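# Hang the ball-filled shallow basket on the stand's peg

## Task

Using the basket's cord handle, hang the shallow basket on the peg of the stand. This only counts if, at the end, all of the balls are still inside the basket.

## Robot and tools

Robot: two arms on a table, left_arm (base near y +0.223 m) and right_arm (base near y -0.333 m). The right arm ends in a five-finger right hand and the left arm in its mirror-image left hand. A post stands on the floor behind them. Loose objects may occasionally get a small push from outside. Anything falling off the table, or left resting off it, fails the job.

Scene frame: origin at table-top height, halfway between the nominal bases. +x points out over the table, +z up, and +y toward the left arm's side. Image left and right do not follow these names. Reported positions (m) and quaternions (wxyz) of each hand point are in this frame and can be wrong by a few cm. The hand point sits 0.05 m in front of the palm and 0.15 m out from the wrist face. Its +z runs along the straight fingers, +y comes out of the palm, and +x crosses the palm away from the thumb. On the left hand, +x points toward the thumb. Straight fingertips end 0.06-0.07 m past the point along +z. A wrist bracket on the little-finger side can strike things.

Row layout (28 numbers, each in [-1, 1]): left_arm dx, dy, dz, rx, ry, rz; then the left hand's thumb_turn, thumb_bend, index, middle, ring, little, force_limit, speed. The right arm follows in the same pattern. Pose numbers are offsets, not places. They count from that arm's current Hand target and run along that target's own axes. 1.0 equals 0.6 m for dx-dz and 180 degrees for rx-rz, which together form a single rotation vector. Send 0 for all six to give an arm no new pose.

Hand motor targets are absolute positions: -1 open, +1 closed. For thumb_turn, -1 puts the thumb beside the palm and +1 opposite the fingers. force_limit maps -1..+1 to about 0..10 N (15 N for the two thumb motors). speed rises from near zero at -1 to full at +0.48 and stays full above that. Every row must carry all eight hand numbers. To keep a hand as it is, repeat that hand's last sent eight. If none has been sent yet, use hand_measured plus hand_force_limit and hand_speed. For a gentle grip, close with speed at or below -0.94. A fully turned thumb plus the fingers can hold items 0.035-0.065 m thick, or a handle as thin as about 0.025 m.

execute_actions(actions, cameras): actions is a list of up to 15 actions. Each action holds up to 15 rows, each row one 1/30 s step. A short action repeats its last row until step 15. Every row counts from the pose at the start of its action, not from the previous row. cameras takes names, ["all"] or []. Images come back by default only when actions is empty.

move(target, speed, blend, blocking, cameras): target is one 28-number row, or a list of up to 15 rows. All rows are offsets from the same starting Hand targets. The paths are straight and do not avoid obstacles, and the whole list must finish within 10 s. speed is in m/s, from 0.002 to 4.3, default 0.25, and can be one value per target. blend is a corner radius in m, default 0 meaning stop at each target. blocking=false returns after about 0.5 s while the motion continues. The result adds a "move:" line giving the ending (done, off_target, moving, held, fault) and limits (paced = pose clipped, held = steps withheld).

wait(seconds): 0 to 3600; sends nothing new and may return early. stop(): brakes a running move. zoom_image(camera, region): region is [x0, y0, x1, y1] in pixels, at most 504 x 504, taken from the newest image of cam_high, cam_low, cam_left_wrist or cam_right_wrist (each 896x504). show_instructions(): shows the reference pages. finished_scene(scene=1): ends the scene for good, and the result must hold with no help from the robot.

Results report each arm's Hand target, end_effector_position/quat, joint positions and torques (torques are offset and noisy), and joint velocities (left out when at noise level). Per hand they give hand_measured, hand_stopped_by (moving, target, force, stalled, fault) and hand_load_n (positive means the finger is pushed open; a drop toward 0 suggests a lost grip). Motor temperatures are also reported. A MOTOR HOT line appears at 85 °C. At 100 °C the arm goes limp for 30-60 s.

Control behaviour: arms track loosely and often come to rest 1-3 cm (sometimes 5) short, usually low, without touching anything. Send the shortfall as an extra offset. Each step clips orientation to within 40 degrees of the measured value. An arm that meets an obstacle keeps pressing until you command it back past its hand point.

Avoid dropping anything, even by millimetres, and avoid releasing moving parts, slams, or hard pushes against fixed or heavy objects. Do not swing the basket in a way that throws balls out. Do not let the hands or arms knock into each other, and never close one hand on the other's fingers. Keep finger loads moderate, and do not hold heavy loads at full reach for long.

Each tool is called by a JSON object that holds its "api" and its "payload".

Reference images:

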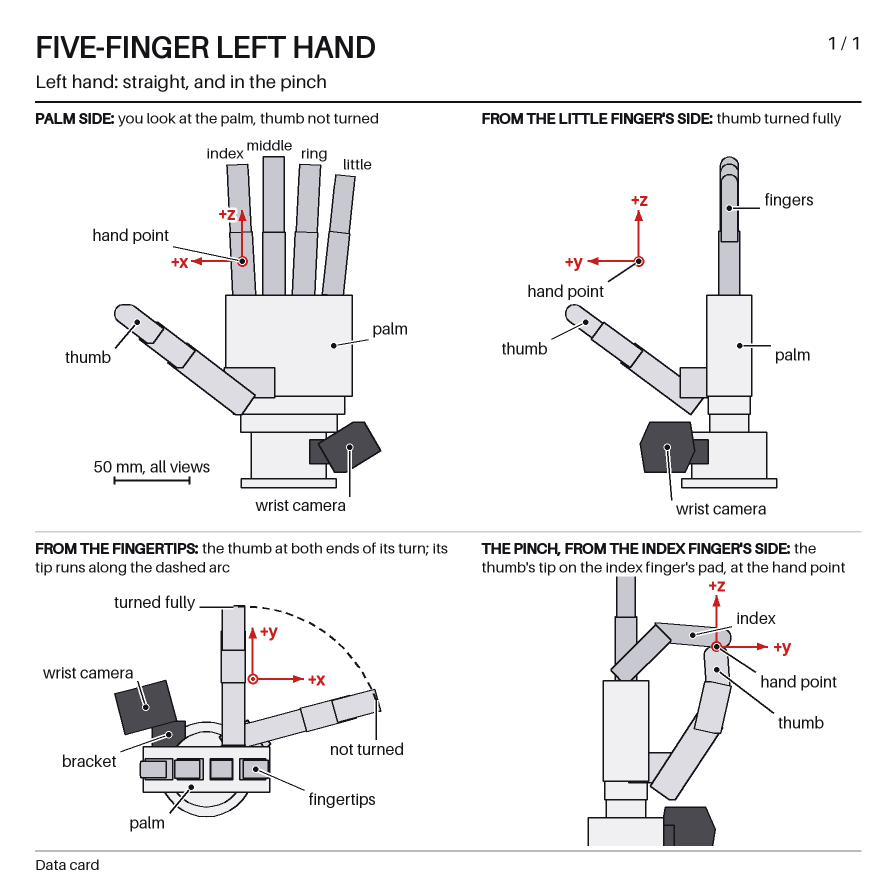

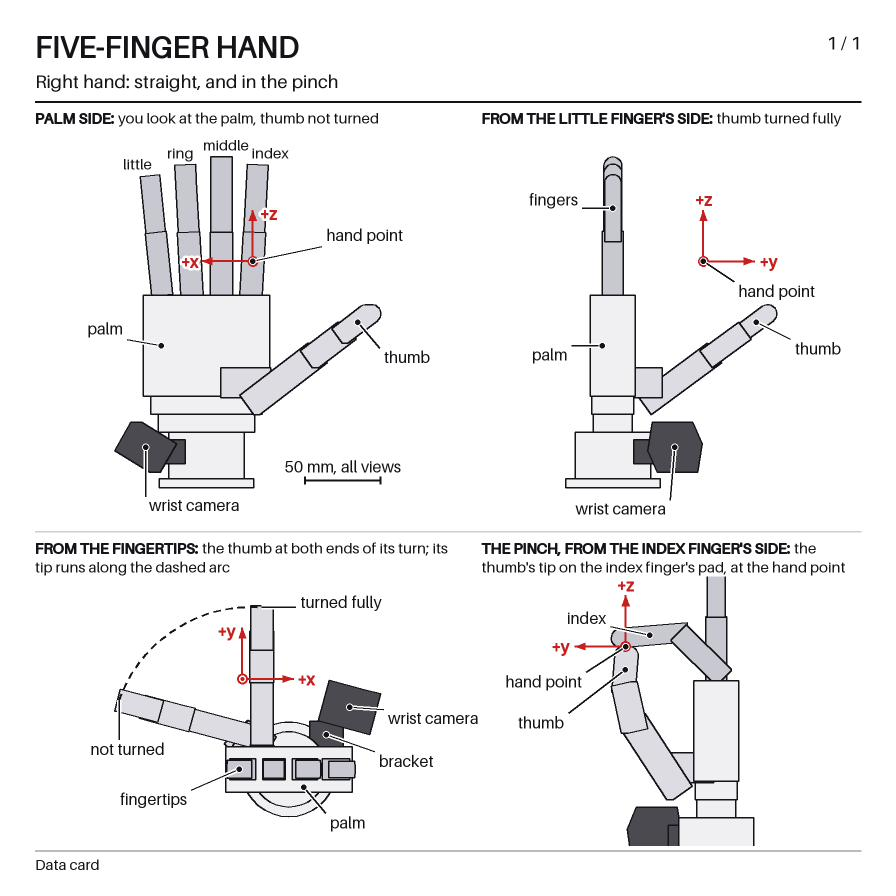

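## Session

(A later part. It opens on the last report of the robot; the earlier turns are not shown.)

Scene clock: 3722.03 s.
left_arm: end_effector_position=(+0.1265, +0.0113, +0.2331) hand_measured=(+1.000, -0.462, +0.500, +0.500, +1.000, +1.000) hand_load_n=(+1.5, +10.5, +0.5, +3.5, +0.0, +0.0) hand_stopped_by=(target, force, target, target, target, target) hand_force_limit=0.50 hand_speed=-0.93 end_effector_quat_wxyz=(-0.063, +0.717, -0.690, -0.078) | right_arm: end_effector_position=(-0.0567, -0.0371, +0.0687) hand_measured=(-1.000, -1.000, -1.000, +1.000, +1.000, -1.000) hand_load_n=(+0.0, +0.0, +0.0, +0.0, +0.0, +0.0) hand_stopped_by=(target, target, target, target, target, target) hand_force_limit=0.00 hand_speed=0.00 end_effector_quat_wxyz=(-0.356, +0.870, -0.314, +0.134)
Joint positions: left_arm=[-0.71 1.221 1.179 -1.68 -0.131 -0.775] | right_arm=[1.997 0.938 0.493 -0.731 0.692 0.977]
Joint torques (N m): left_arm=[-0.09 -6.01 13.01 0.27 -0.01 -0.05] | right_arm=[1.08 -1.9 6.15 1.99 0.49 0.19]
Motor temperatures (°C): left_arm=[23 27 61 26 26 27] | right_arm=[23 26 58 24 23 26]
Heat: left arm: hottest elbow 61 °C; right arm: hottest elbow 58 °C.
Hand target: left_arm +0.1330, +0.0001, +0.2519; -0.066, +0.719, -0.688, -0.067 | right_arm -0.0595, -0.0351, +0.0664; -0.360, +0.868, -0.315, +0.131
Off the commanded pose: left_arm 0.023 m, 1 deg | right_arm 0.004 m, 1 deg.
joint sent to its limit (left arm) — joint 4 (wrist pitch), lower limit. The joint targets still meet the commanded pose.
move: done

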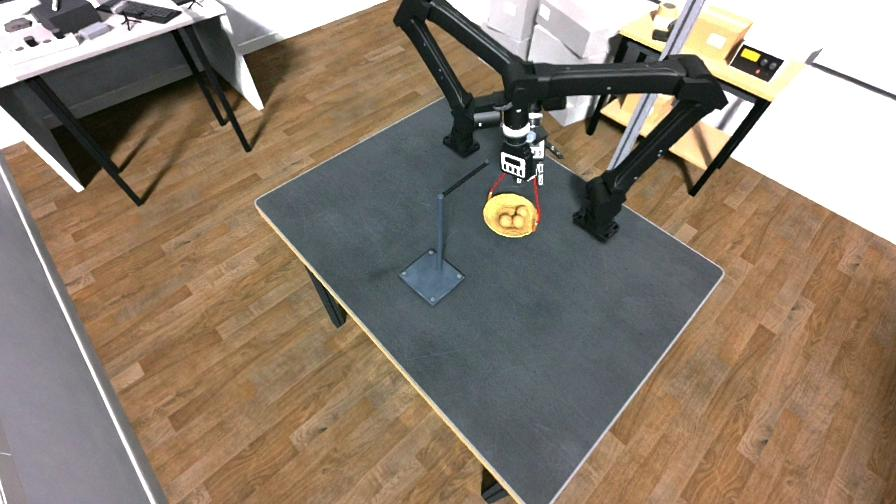

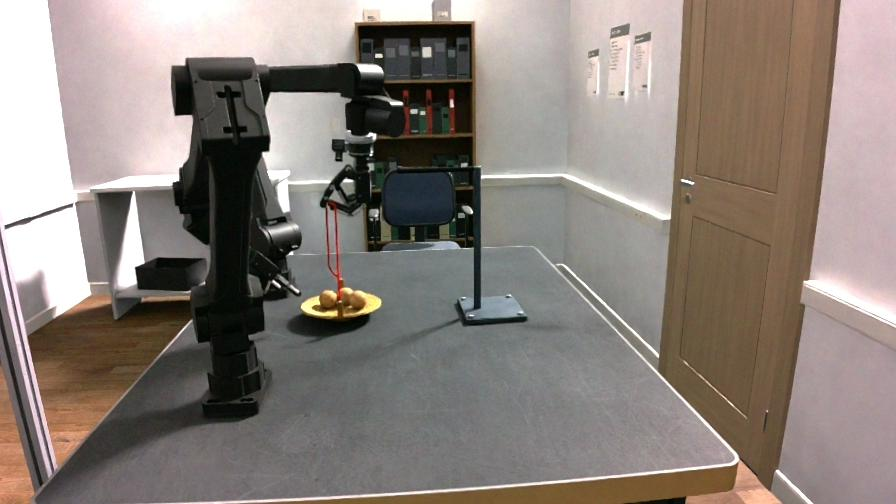

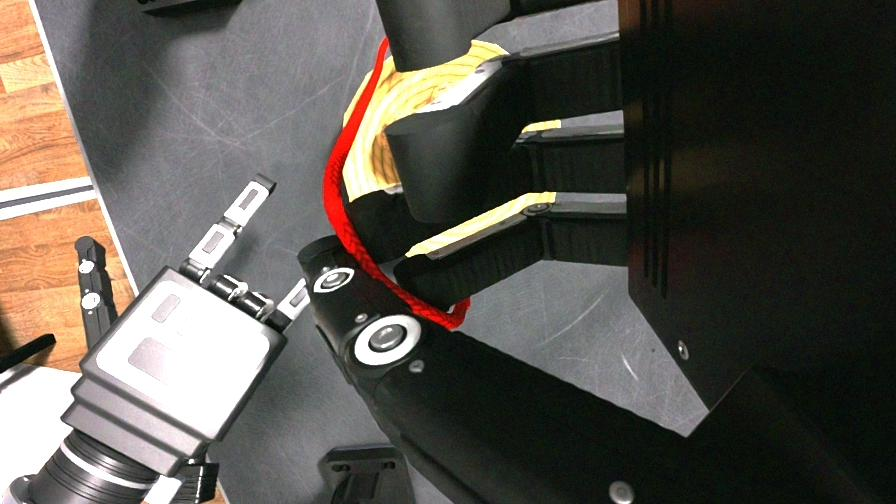

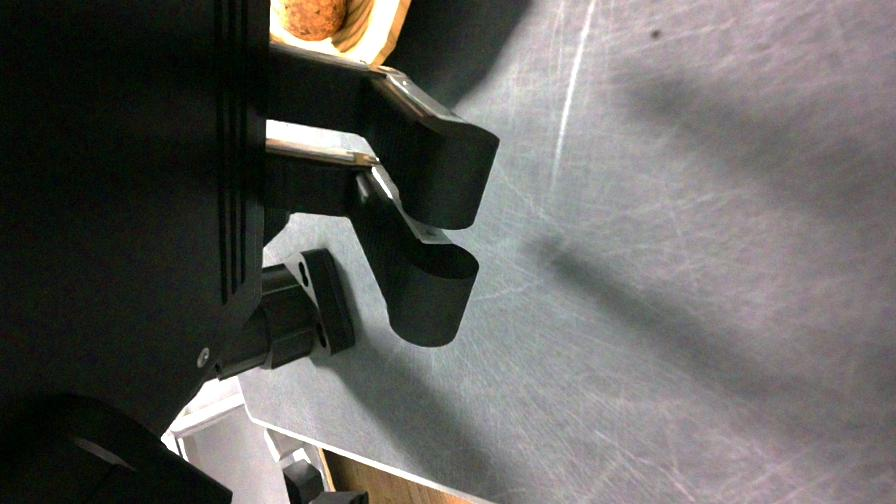

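{"api": "execute_actions", "payload": {"actions": []}}

Scene clock: 3769.77 s.
left_arm: end_effector_position=(+0.1265, +0.0113, +0.2331) hand_measured=(+1.000, -0.462, +0.500, +0.500, +1.000, +1.000) hand_load_n=(+2.0, +11.0, +0.5, +3.5, +0.0, -0.5) hand_stopped_by=(target, force, target, target, target, target) hand_force_limit=0.50 hand_speed=-0.93 end_effector_quat_wxyz=(-0.063, +0.717, -0.690, -0.078) | right_arm: end_effector_position=(-0.0567, -0.0370, +0.0687) hand_measured=(-1.000, -1.000, -1.000, +1.000, +1.000, -1.000) hand_load_n=(+0.0, +0.0, +0.0, +0.0, +0.0, +0.0) hand_stopped_by=(target, target, target, target, target, target) hand_force_limit=0.00 hand_speed=0.00 end_effector_quat_wxyz=(-0.356, +0.870, -0.314, +0.134)
Joint positions: left_arm=[-0.71 1.221 1.179 -1.68 -0.131 -0.775] | right_arm=[1.997 0.938 0.493 -0.731 0.692 0.978]
Joint velocities: within noise
Joint torques (N m): left_arm=[-0.09 -6.01 13.01 0.28 -0.01 -0.05] | right_arm=[0.26 -2.61 6.15 2 0.5 0.17]
Motor temperatures (°C): left_arm=[23 27 64 26 26 27] | right_arm=[23 26 56 24 24 26]
Heat: left arm: hottest elbow 64 °C; right arm: hottest elbow 56 °C.
Hand target: left_arm +0.1330, +0.0001, +0.2519; -0.066, +0.719, -0.688, -0.067 | right_arm -0.0595, -0.0351, +0.0664; -0.360, +0.868, -0.316, +0.131
Off the commanded pose: left_arm 0.023 m, 1 deg | right_arm 0.004 m, 1 deg.

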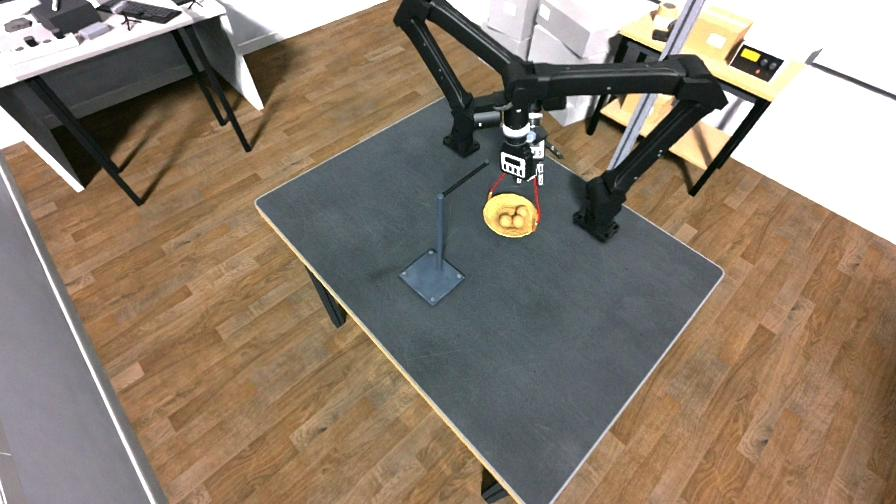

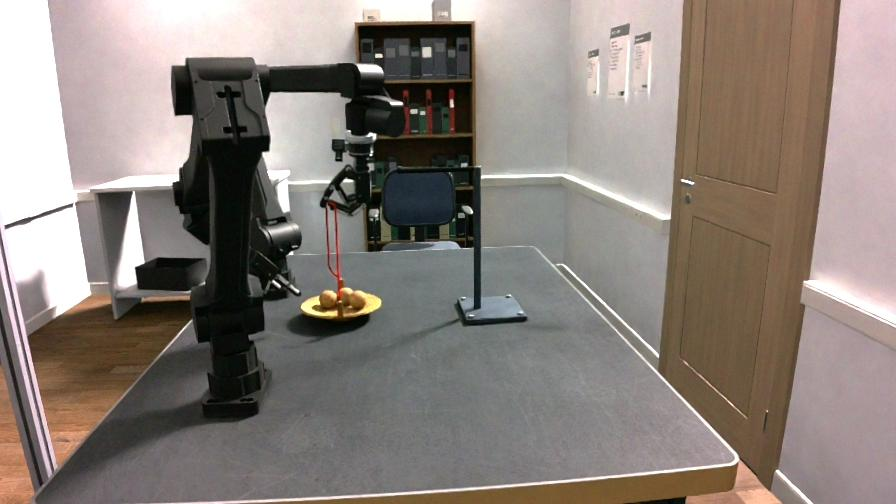

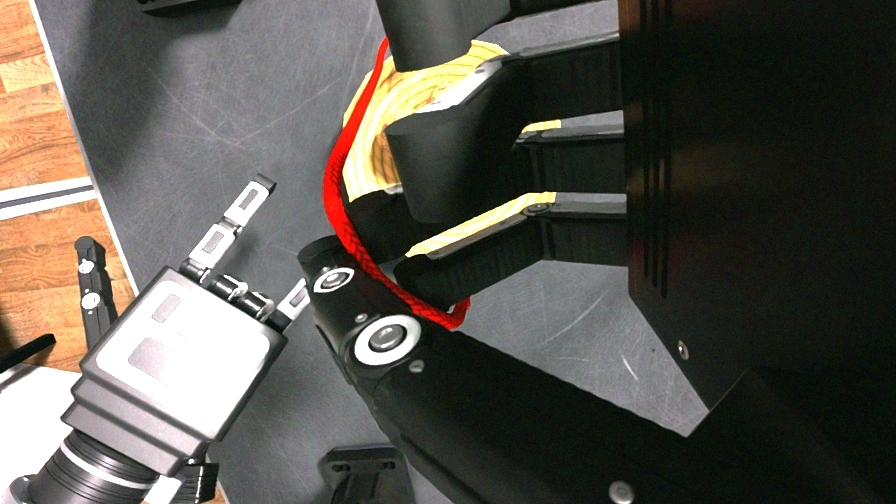

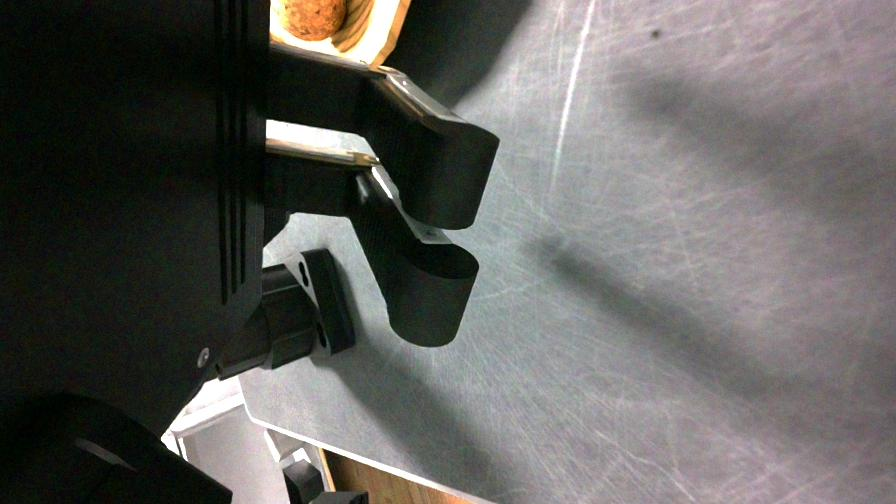

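{"api": "execute_actions", "payload": {"actions": [[[0.0053,0.0001,0.0278,0,0,0, 1,0.2,0.5,0.5,1,1,0.5,-0.93, 0,0,0,0,0,0, -1,-1,-1,1,1,-1,0,0]]], "cameras": []}}

{"api": "wait", "payload": {"seconds": 3, "cameras": []}}

Scene clock: 3878.30 s.
left_arm: end_effector_position=(+0.1272, +0.0087, +0.2325) hand_measured=(+1.000, -0.462, +0.500, +0.500, +1.000, +1.000) hand_load_n=(+2.0, +11.0, +0.5, +3.0, +0.0, +0.0) hand_stopped_by=(target, force, target, target, target, target) hand_force_limit=0.50 hand_speed=-0.93 end_effector_quat_wxyz=(-0.063, +0.719, -0.688, -0.074) | right_arm: end_effector_position=(-0.0566, -0.0370, +0.0688) hand_measured=(-1.000, -1.000, -1.000, +1.000, +1.000, -1.000) hand_load_n=(-0.5, +0.0, +0.0, +0.0, +0.0, +0.0) hand_stopped_by=(target, target, target, target, target, target) hand_force_limit=0.00 hand_speed=0.00 end_effector_quat_wxyz=(-0.356, +0.870, -0.314, +0.134)
Joint positions: left_arm=[-0.714 1.222 1.179 -1.673 -0.131 -0.785] | right_arm=[1.997 0.938 0.493 -0.731 0.692 0.978]
Joint torques (N m): left_arm=[-0.03 -4.42 10.78 0.85 -0.24 -0.06] | right_arm=[0.56 -1.96 6.08 2 0.47 0.18]
Motor temperatures (°C): left_arm=[23 27 67 26 26 27] | right_arm=[23 26 54 24 25 26]
Heat: left arm: hottest elbow 67 °C; right arm: hottest elbow 54 °C.
Hand target: left_arm +0.1330, +0.0001, +0.2348; -0.066, +0.719, -0.688, -0.067 | right_arm -0.0594, -0.0351, +0.0664; -0.360, +0.868, -0.316, +0.131
Off the commanded pose: left_arm 0.011 m, 1 deg | right_arm 0.004 m, 1 deg.

Scene clock: 3881.30 s.
left_arm: end_effector_position=(+0.1272, +0.0087, +0.2325) hand_measured=(+1.000, -0.462, +0.500, +0.500, +1.000, +1.000) hand_load_n=(+2.0, +11.0, +0.5, +3.0, +0.0, +0.0) hand_stopped_by=(target, force, target, target, target, target) hand_force_limit=0.50 hand_speed=-0.93 end_effector_quat_wxyz=(-0.063, +0.719, -0.688, -0.074) | right_arm: end_effector_position=(-0.0566, -0.0370, +0.0688) hand_measured=(-1.000, -1.000, -1.000, +1.000, +1.000, -1.000) hand_load_n=(+0.0, +0.0, +0.0, +0.0, +0.0, +0.0) hand_stopped_by=(target, target, target, target, target, target) hand_force_limit=0.00 hand_speed=0.00 end_effector_quat_wxyz=(-0.356, +0.870, -0.314, +0.134)
Joint positions: left_arm=[-0.714 1.222 1.179 -1.673 -0.131 -0.785] | right_arm=[1.997 0.938 0.493 -0.731 0.692 0.978]
Joint torques (N m): left_arm=[-0.03 -4.42 10.78 0.87 -0.24 -0.06] | right_arm=[0.44 -2.55 6.05 2.07 0.44 0.21]
Motor temperatures (°C): left_arm=[23 27 66 26 26 27] | right_arm=[23 26 54 24 25 26]
Heat: left arm: hottest elbow 66 °C; right arm: hottest elbow 54 °C.
Hand target: left_arm +0.1330, +0.0001, +0.2348; -0.066, +0.719, -0.688, -0.067 | right_arm -0.0594, -0.0351, +0.0664; -0.360, +0.868, -0.316, +0.131
Off the commanded pose: left_arm 0.011 m, 1 deg | right_arm 0.004 m, 1 deg.
wait: 3.00 s; at rest by 0.17 s

{"api": "wait", "payload": {"seconds": 0.1, "cameras": ["all"]}}

{"api": "zoom_image", "payload": {"camera": "cam_low", "region": [240, 120, 520, 340]}}

{"api": "zoom_image", "payload": {"camera": "cam_high", "region": [440, 130, 600, 260]}}

Scene clock: 3932.50 s.
left_arm: end_effector_position=(+0.1272, +0.0087, +0.2325) hand_measured=(+1.000, -0.462, +0.500, +0.500, +1.000, +1.000) hand_load_n=(+2.0, +10.5, +0.5, +3.0, +0.0, +0.0) hand_stopped_by=(target, force, target, target, target, target) hand_force_limit=0.50 hand_speed=-0.93 end_effector_quat_wxyz=(-0.063, +0.719, -0.688, -0.074) | right_arm: end_effector_position=(-0.0566, -0.0370, +0.0688) hand_measured=(-1.000, -1.000, -1.000, +1.000, +1.000, -1.000) hand_load_n=(+0.0, +0.0, +0.0, +0.0, +0.0, +0.0) hand_stopped_by=(target, target, target, target, target, target) hand_force_limit=0.00 hand_speed=0.00 end_effector_quat_wxyz=(-0.356, +0.870, -0.314, +0.134)
Joint positions: left_arm=[-0.714 1.222 1.179 -1.673 -0.131 -0.785] | right_arm=[1.997 0.938 0.493 -0.731 0.692 0.978]
Joint torques (N m): left_arm=[-0.03 -4.37 10.78 0.87 -0.24 -0.05] | right_arm=[0.38 -2.02 6 1.76 0.43 0.13]
Motor temperatures (°C): left_arm=[23 27 62 26 26 27] | right_arm=[23 26 53 24 25 26]
Heat: left arm: hottest elbow 62 °C; right arm: hottest elbow 53 °C.
Hand target: left_arm +0.1330, +0.0001, +0.2348; -0.066, +0.719, -0.688, -0.067 | right_arm -0.0594, -0.0351, +0.0664; -0.360, +0.868, -0.316, +0.131
Off the commanded pose: left_arm 0.011 m, 1 deg | right_arm 0.004 m, 1 deg.
wait: 0.10 s; at rest from the start

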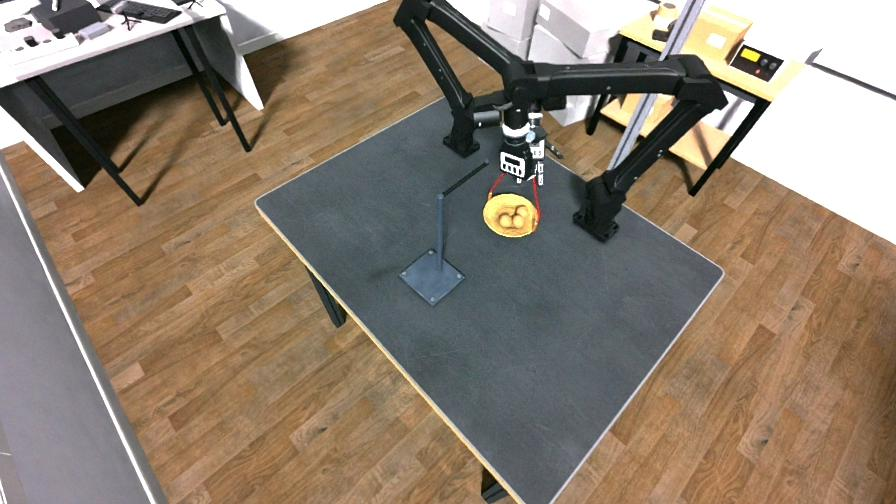

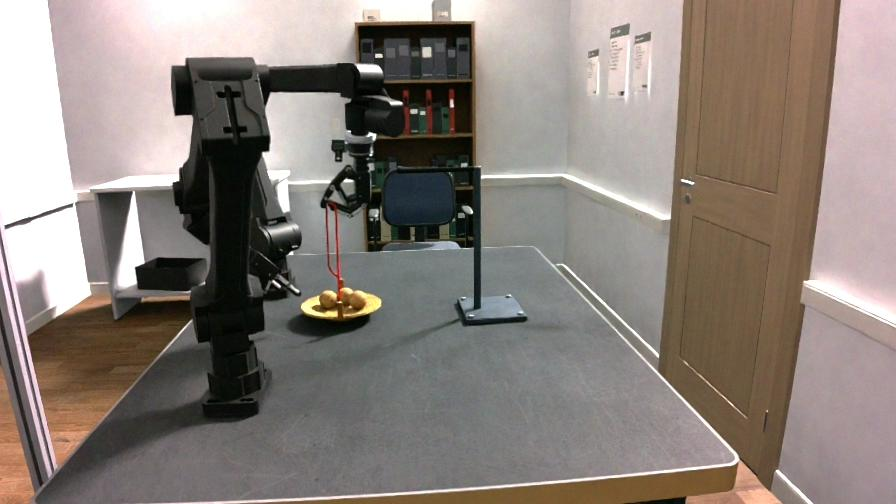

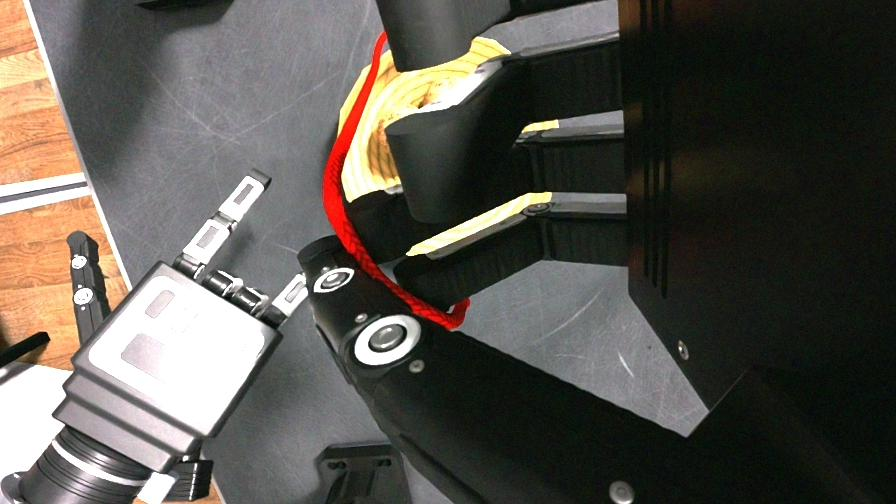

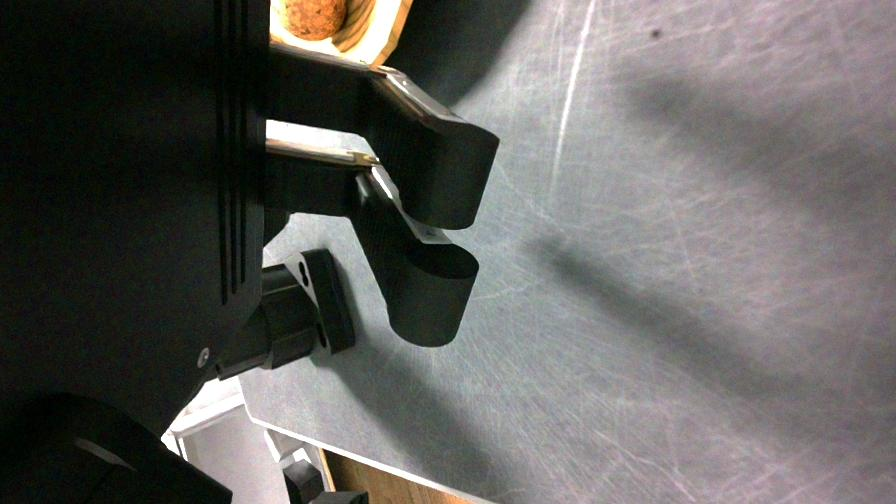

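Scaled by 1.800 from the camera's image (finer frame: 1280x720).

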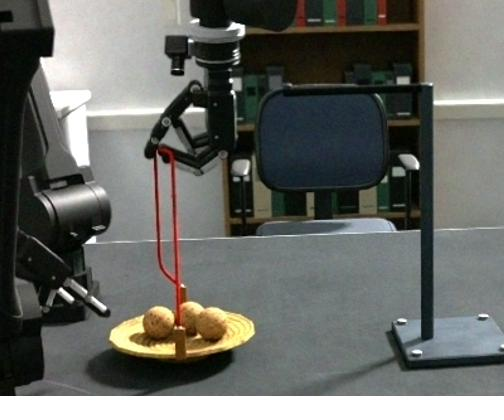

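Scaled by 3.150 from the camera's image (finer frame: 1280x720).

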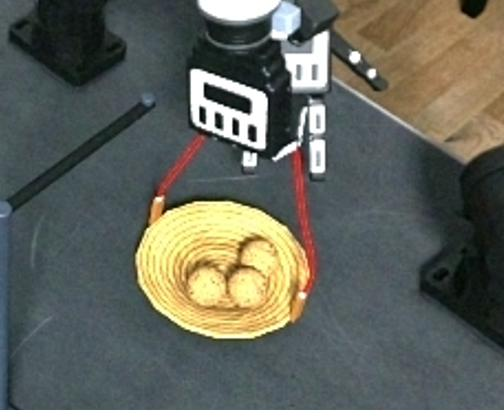

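{"api": "move", "payload": {"target": [0,0,0,0,0,0, 1,0.2,0.5,0.5,1,1,0.5,-0.93, 0.0928,-0.1043,0.1337,0.2715,0.0536,0.0200, -1,-1,-1,1,1,-1,0,0], "speed": 0.12, "cameras": ["all"]}}

{"api": "zoom_image", "payload": {"camera": "cam_low", "region": [200, 120, 480, 340]}}

{"api": "zoom_image", "payload": {"camera": "cam_high", "region": [440, 130, 600, 260]}}

Scene clock: 4039.40 s.
left_arm: end_effector_position=(+0.1272, +0.0087, +0.2325) hand_measured=(+1.000, -0.462, +0.500, +0.500, +1.000, +1.000) hand_load_n=(+1.5, +10.5, +1.0, +3.0, +0.0, +0.0) hand_stopped_by=(target, force, target, target, target, target) hand_force_limit=0.50 hand_speed=-0.93 end_effector_quat_wxyz=(-0.063, +0.719, -0.688, -0.074) | right_arm: end_effector_position=(+0.0446, +0.0089, +0.0528) hand_measured=(-1.000, -1.000, -1.000, +1.000, +1.000, -1.000) hand_load_n=(-0.5, +0.0, +0.0, +0.0, +0.0, +0.0) hand_stopped_by=(target, target, target, target, target, target) hand_force_limit=0.00 hand_speed=0.00 end_effector_quat_wxyz=(+0.635, -0.646, +0.300, -0.300)
Joint positions: left_arm=[-0.714 1.222 1.179 -1.673 -0.131 -0.785] | right_arm=[1.974 1.716 0.13 1.539 1.282 0.039]
Joint torques (N m): left_arm=[-0.03 -4.42 10.78 0.85 -0.24 -0.06] | right_arm=[0.15 -6.71 0.17 2.65 -0.22 0.05]
Motor temperatures (°C): left_arm=[23 26 60 26 26 27] | right_arm=[23 26 52 24 25 26]
Heat: left arm: hottest elbow 60 °C; right arm: hottest elbow 52 °C.
Hand target: left_arm +0.1330, +0.0001, +0.2348; -0.066, +0.719, -0.688, -0.067 | right_arm +0.0480, +0.0065, +0.0539; +0.663, -0.618, +0.288, -0.309
Off the commanded pose: left_arm 0.011 m, 1 deg | right_arm 0.004 m, 5 deg.
joint sent to its limit (right arm) — joint 4 (wrist pitch), upper limit. The joint targets are off in orientation, not in position.
move: off_target (right_arm)

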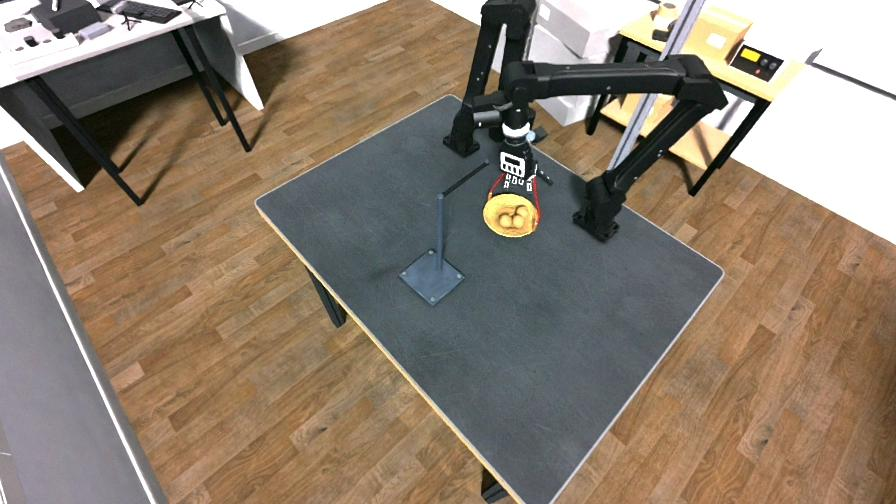

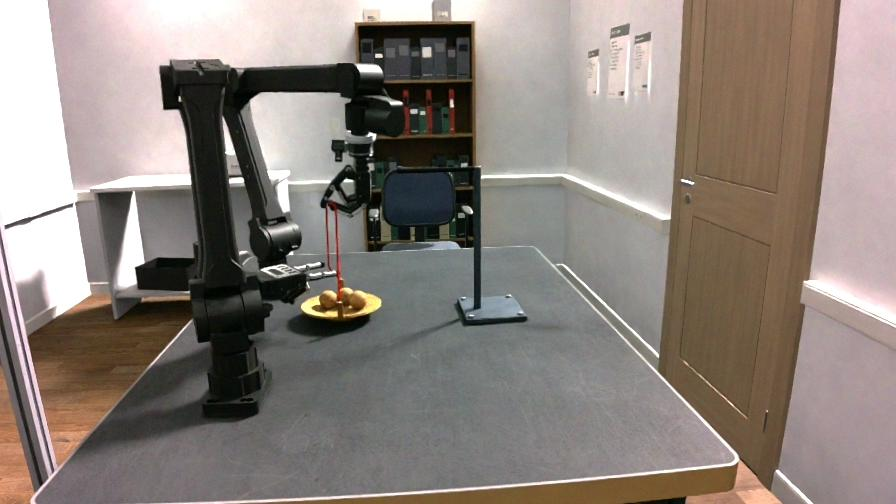

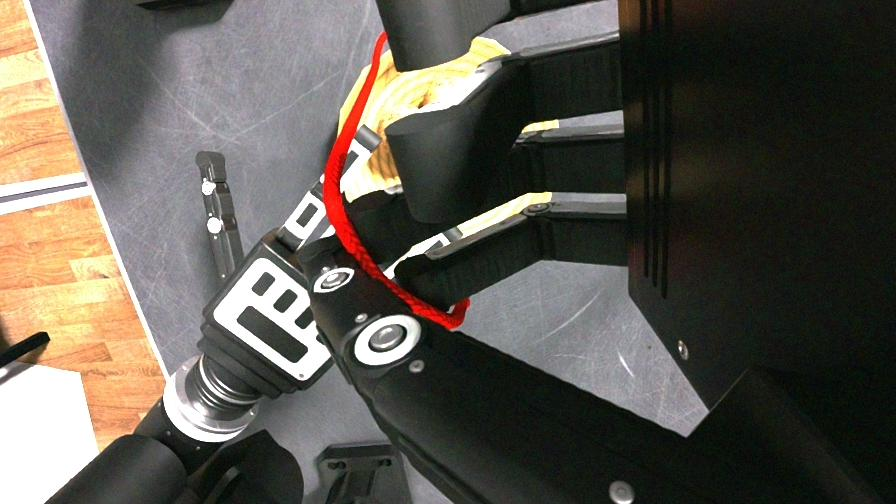

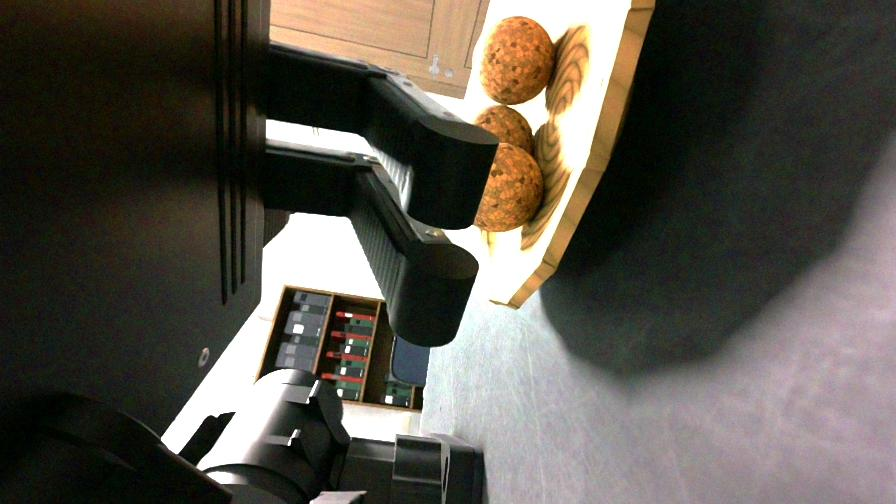

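Scaled by 1.800 from the camera's image (finer frame: 1280x720).

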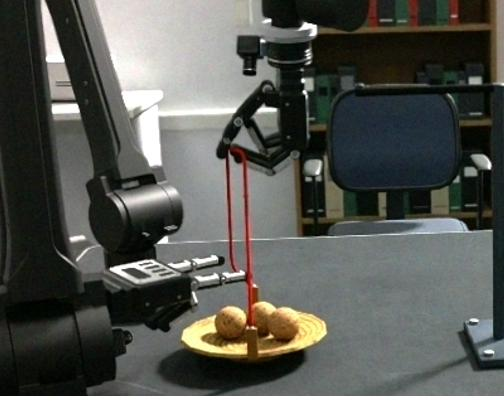

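Scaled by 3.150 from the camera's image (finer frame: 1280x720).

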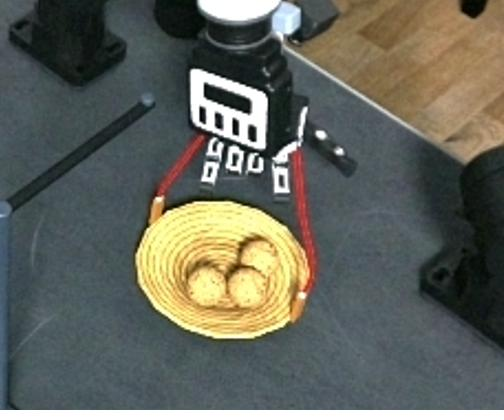

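{"api": "move", "payload": {"target": [0,0,0,0,0,0, 1,0.2,0.5,0.5,1,1,0.5,-0.93, -0.0078,0.0048,0.0953,0,0.0554,-0.0039, -1,-1,-1,1,1,-1,0,0], "speed": 0.04, "cameras": ["all"]}}

{"api": "zoom_image", "payload": {"camera": "cam_low", "region": [240, 180, 440, 340]}}

{"api": "zoom_image", "payload": {"camera": "cam_high", "region": [460, 130, 580, 250]}}

Scene clock: 4153.00 s.
left_arm: end_effector_position=(+0.1272, +0.0087, +0.2325) hand_measured=(+1.000, -0.462, +0.500, +0.500, +1.000, +1.000) hand_load_n=(+1.5, +11.0, +1.0, +3.5, +0.0, +0.0) hand_stopped_by=(target, force, target, target, target, target) hand_force_limit=0.50 hand_speed=-0.93 end_effector_quat_wxyz=(-0.063, +0.719, -0.688, -0.074) | right_arm: end_effector_position=(+0.0873, +0.0412, +0.0524) hand_measured=(-1.000, -1.000, -1.000, +1.000, +1.000, -1.000) hand_load_n=(+0.0, +0.0, +0.0, +0.0, +0.5, -0.5) hand_stopped_by=(target, target, target, target, target, target) hand_force_limit=0.00 hand_speed=0.00 end_effector_quat_wxyz=(+0.612, -0.616, +0.344, -0.358)
Joint positions: left_arm=[-0.714 1.222 1.179 -1.673 -0.131 -0.785] | right_arm=[1.821 1.778 0.254 1.539 1.291 -0.034]
Joint torques (N m): left_arm=[-0.03 -4.42 10.77 0.85 -0.24 -0.06] | right_arm=[-0.03 -6.95 2.13 2.65 -0.04 0.03]
Motor temperatures (°C): left_arm=[23 26 60 26 26 27] | right_arm=[23 26 45 25 24 26]
Heat: left arm: hottest elbow 60 °C; right arm: hottest elbow 45 °C.
Hand target: left_arm +0.1330, +0.0001, +0.2348; -0.066, +0.719, -0.688, -0.067 | right_arm +0.0888, +0.0470, +0.0550; +0.634, -0.591, +0.341, -0.365
Off the commanded pose: left_arm 0.011 m, 1 deg | right_arm 0.006 m, 4 deg.
joint sent to its limit (right arm) — joint 4 (wrist pitch), upper limit. The joint targets are off in orientation, not in position.
move: off_target (right_arm)

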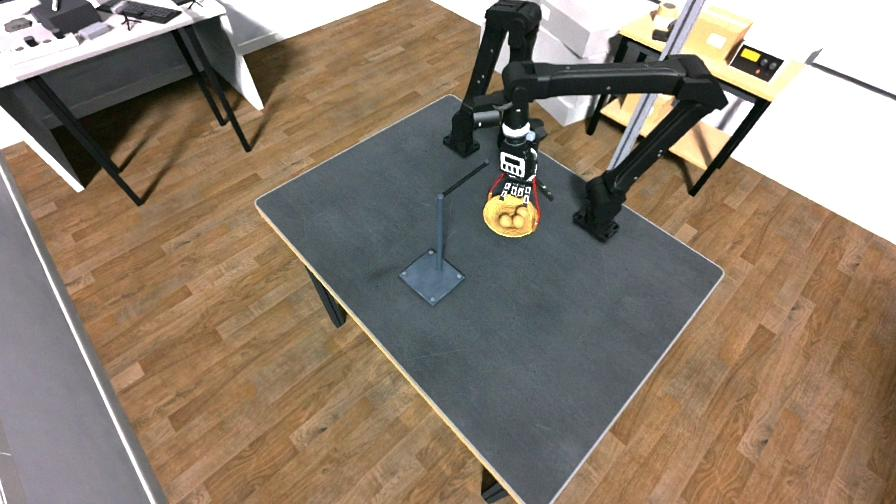

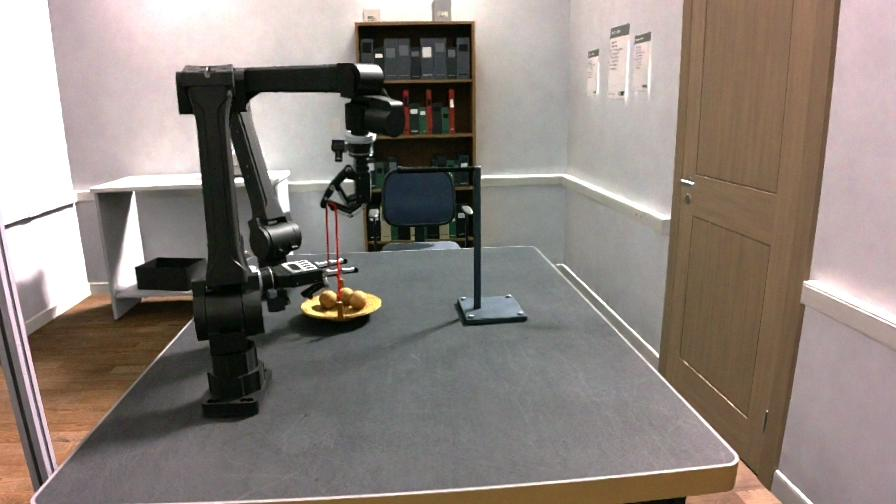

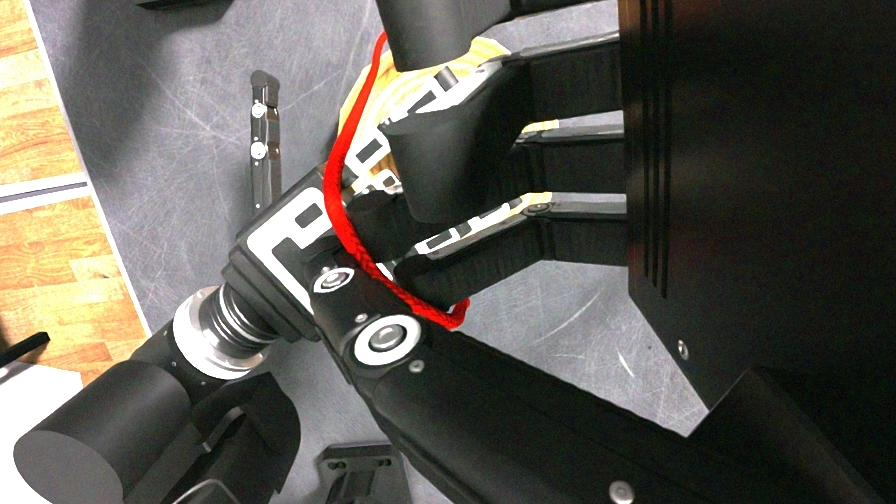

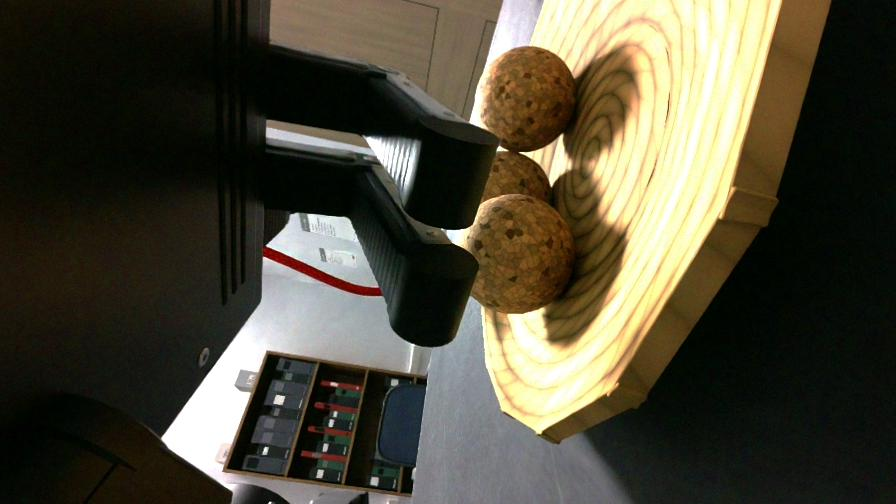

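Scaled by 2.520 from the camera's image (finer frame: 1280x720).

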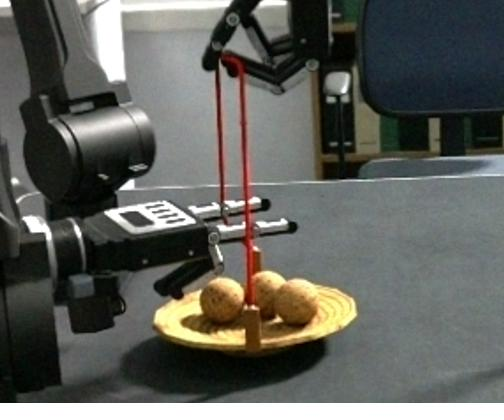

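Scaled by 4.200 from the camera's image (finer frame: 1280x720).

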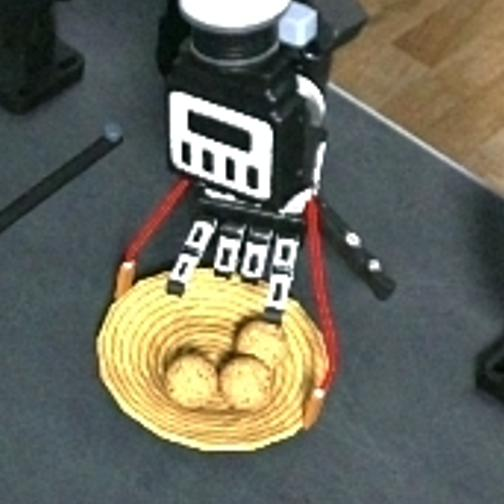

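{"api": "zoom_image", "payload": {"camera": "cam_low", "region": [300, 230, 380, 330]}}

{"api": "zoom_image", "payload": {"camera": "cam_high", "region": [480, 165, 560, 245]}}

Scaled by 5.040 from the camera's image (finer frame: 1280x720).

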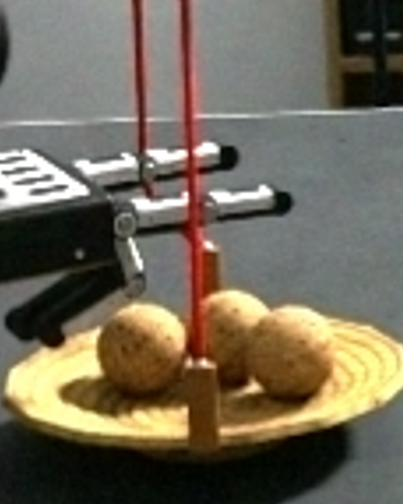

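Scaled by 6.300 from the camera's image (finer frame: 1280x720).

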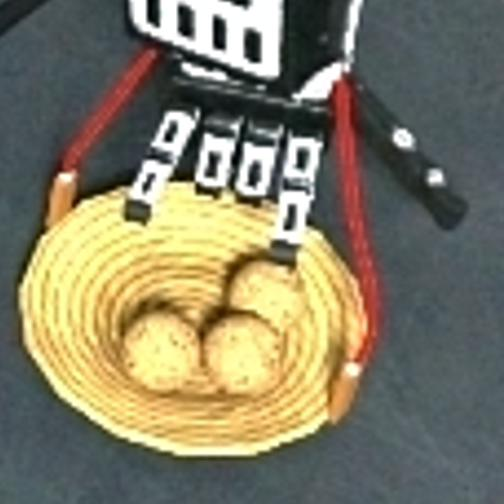

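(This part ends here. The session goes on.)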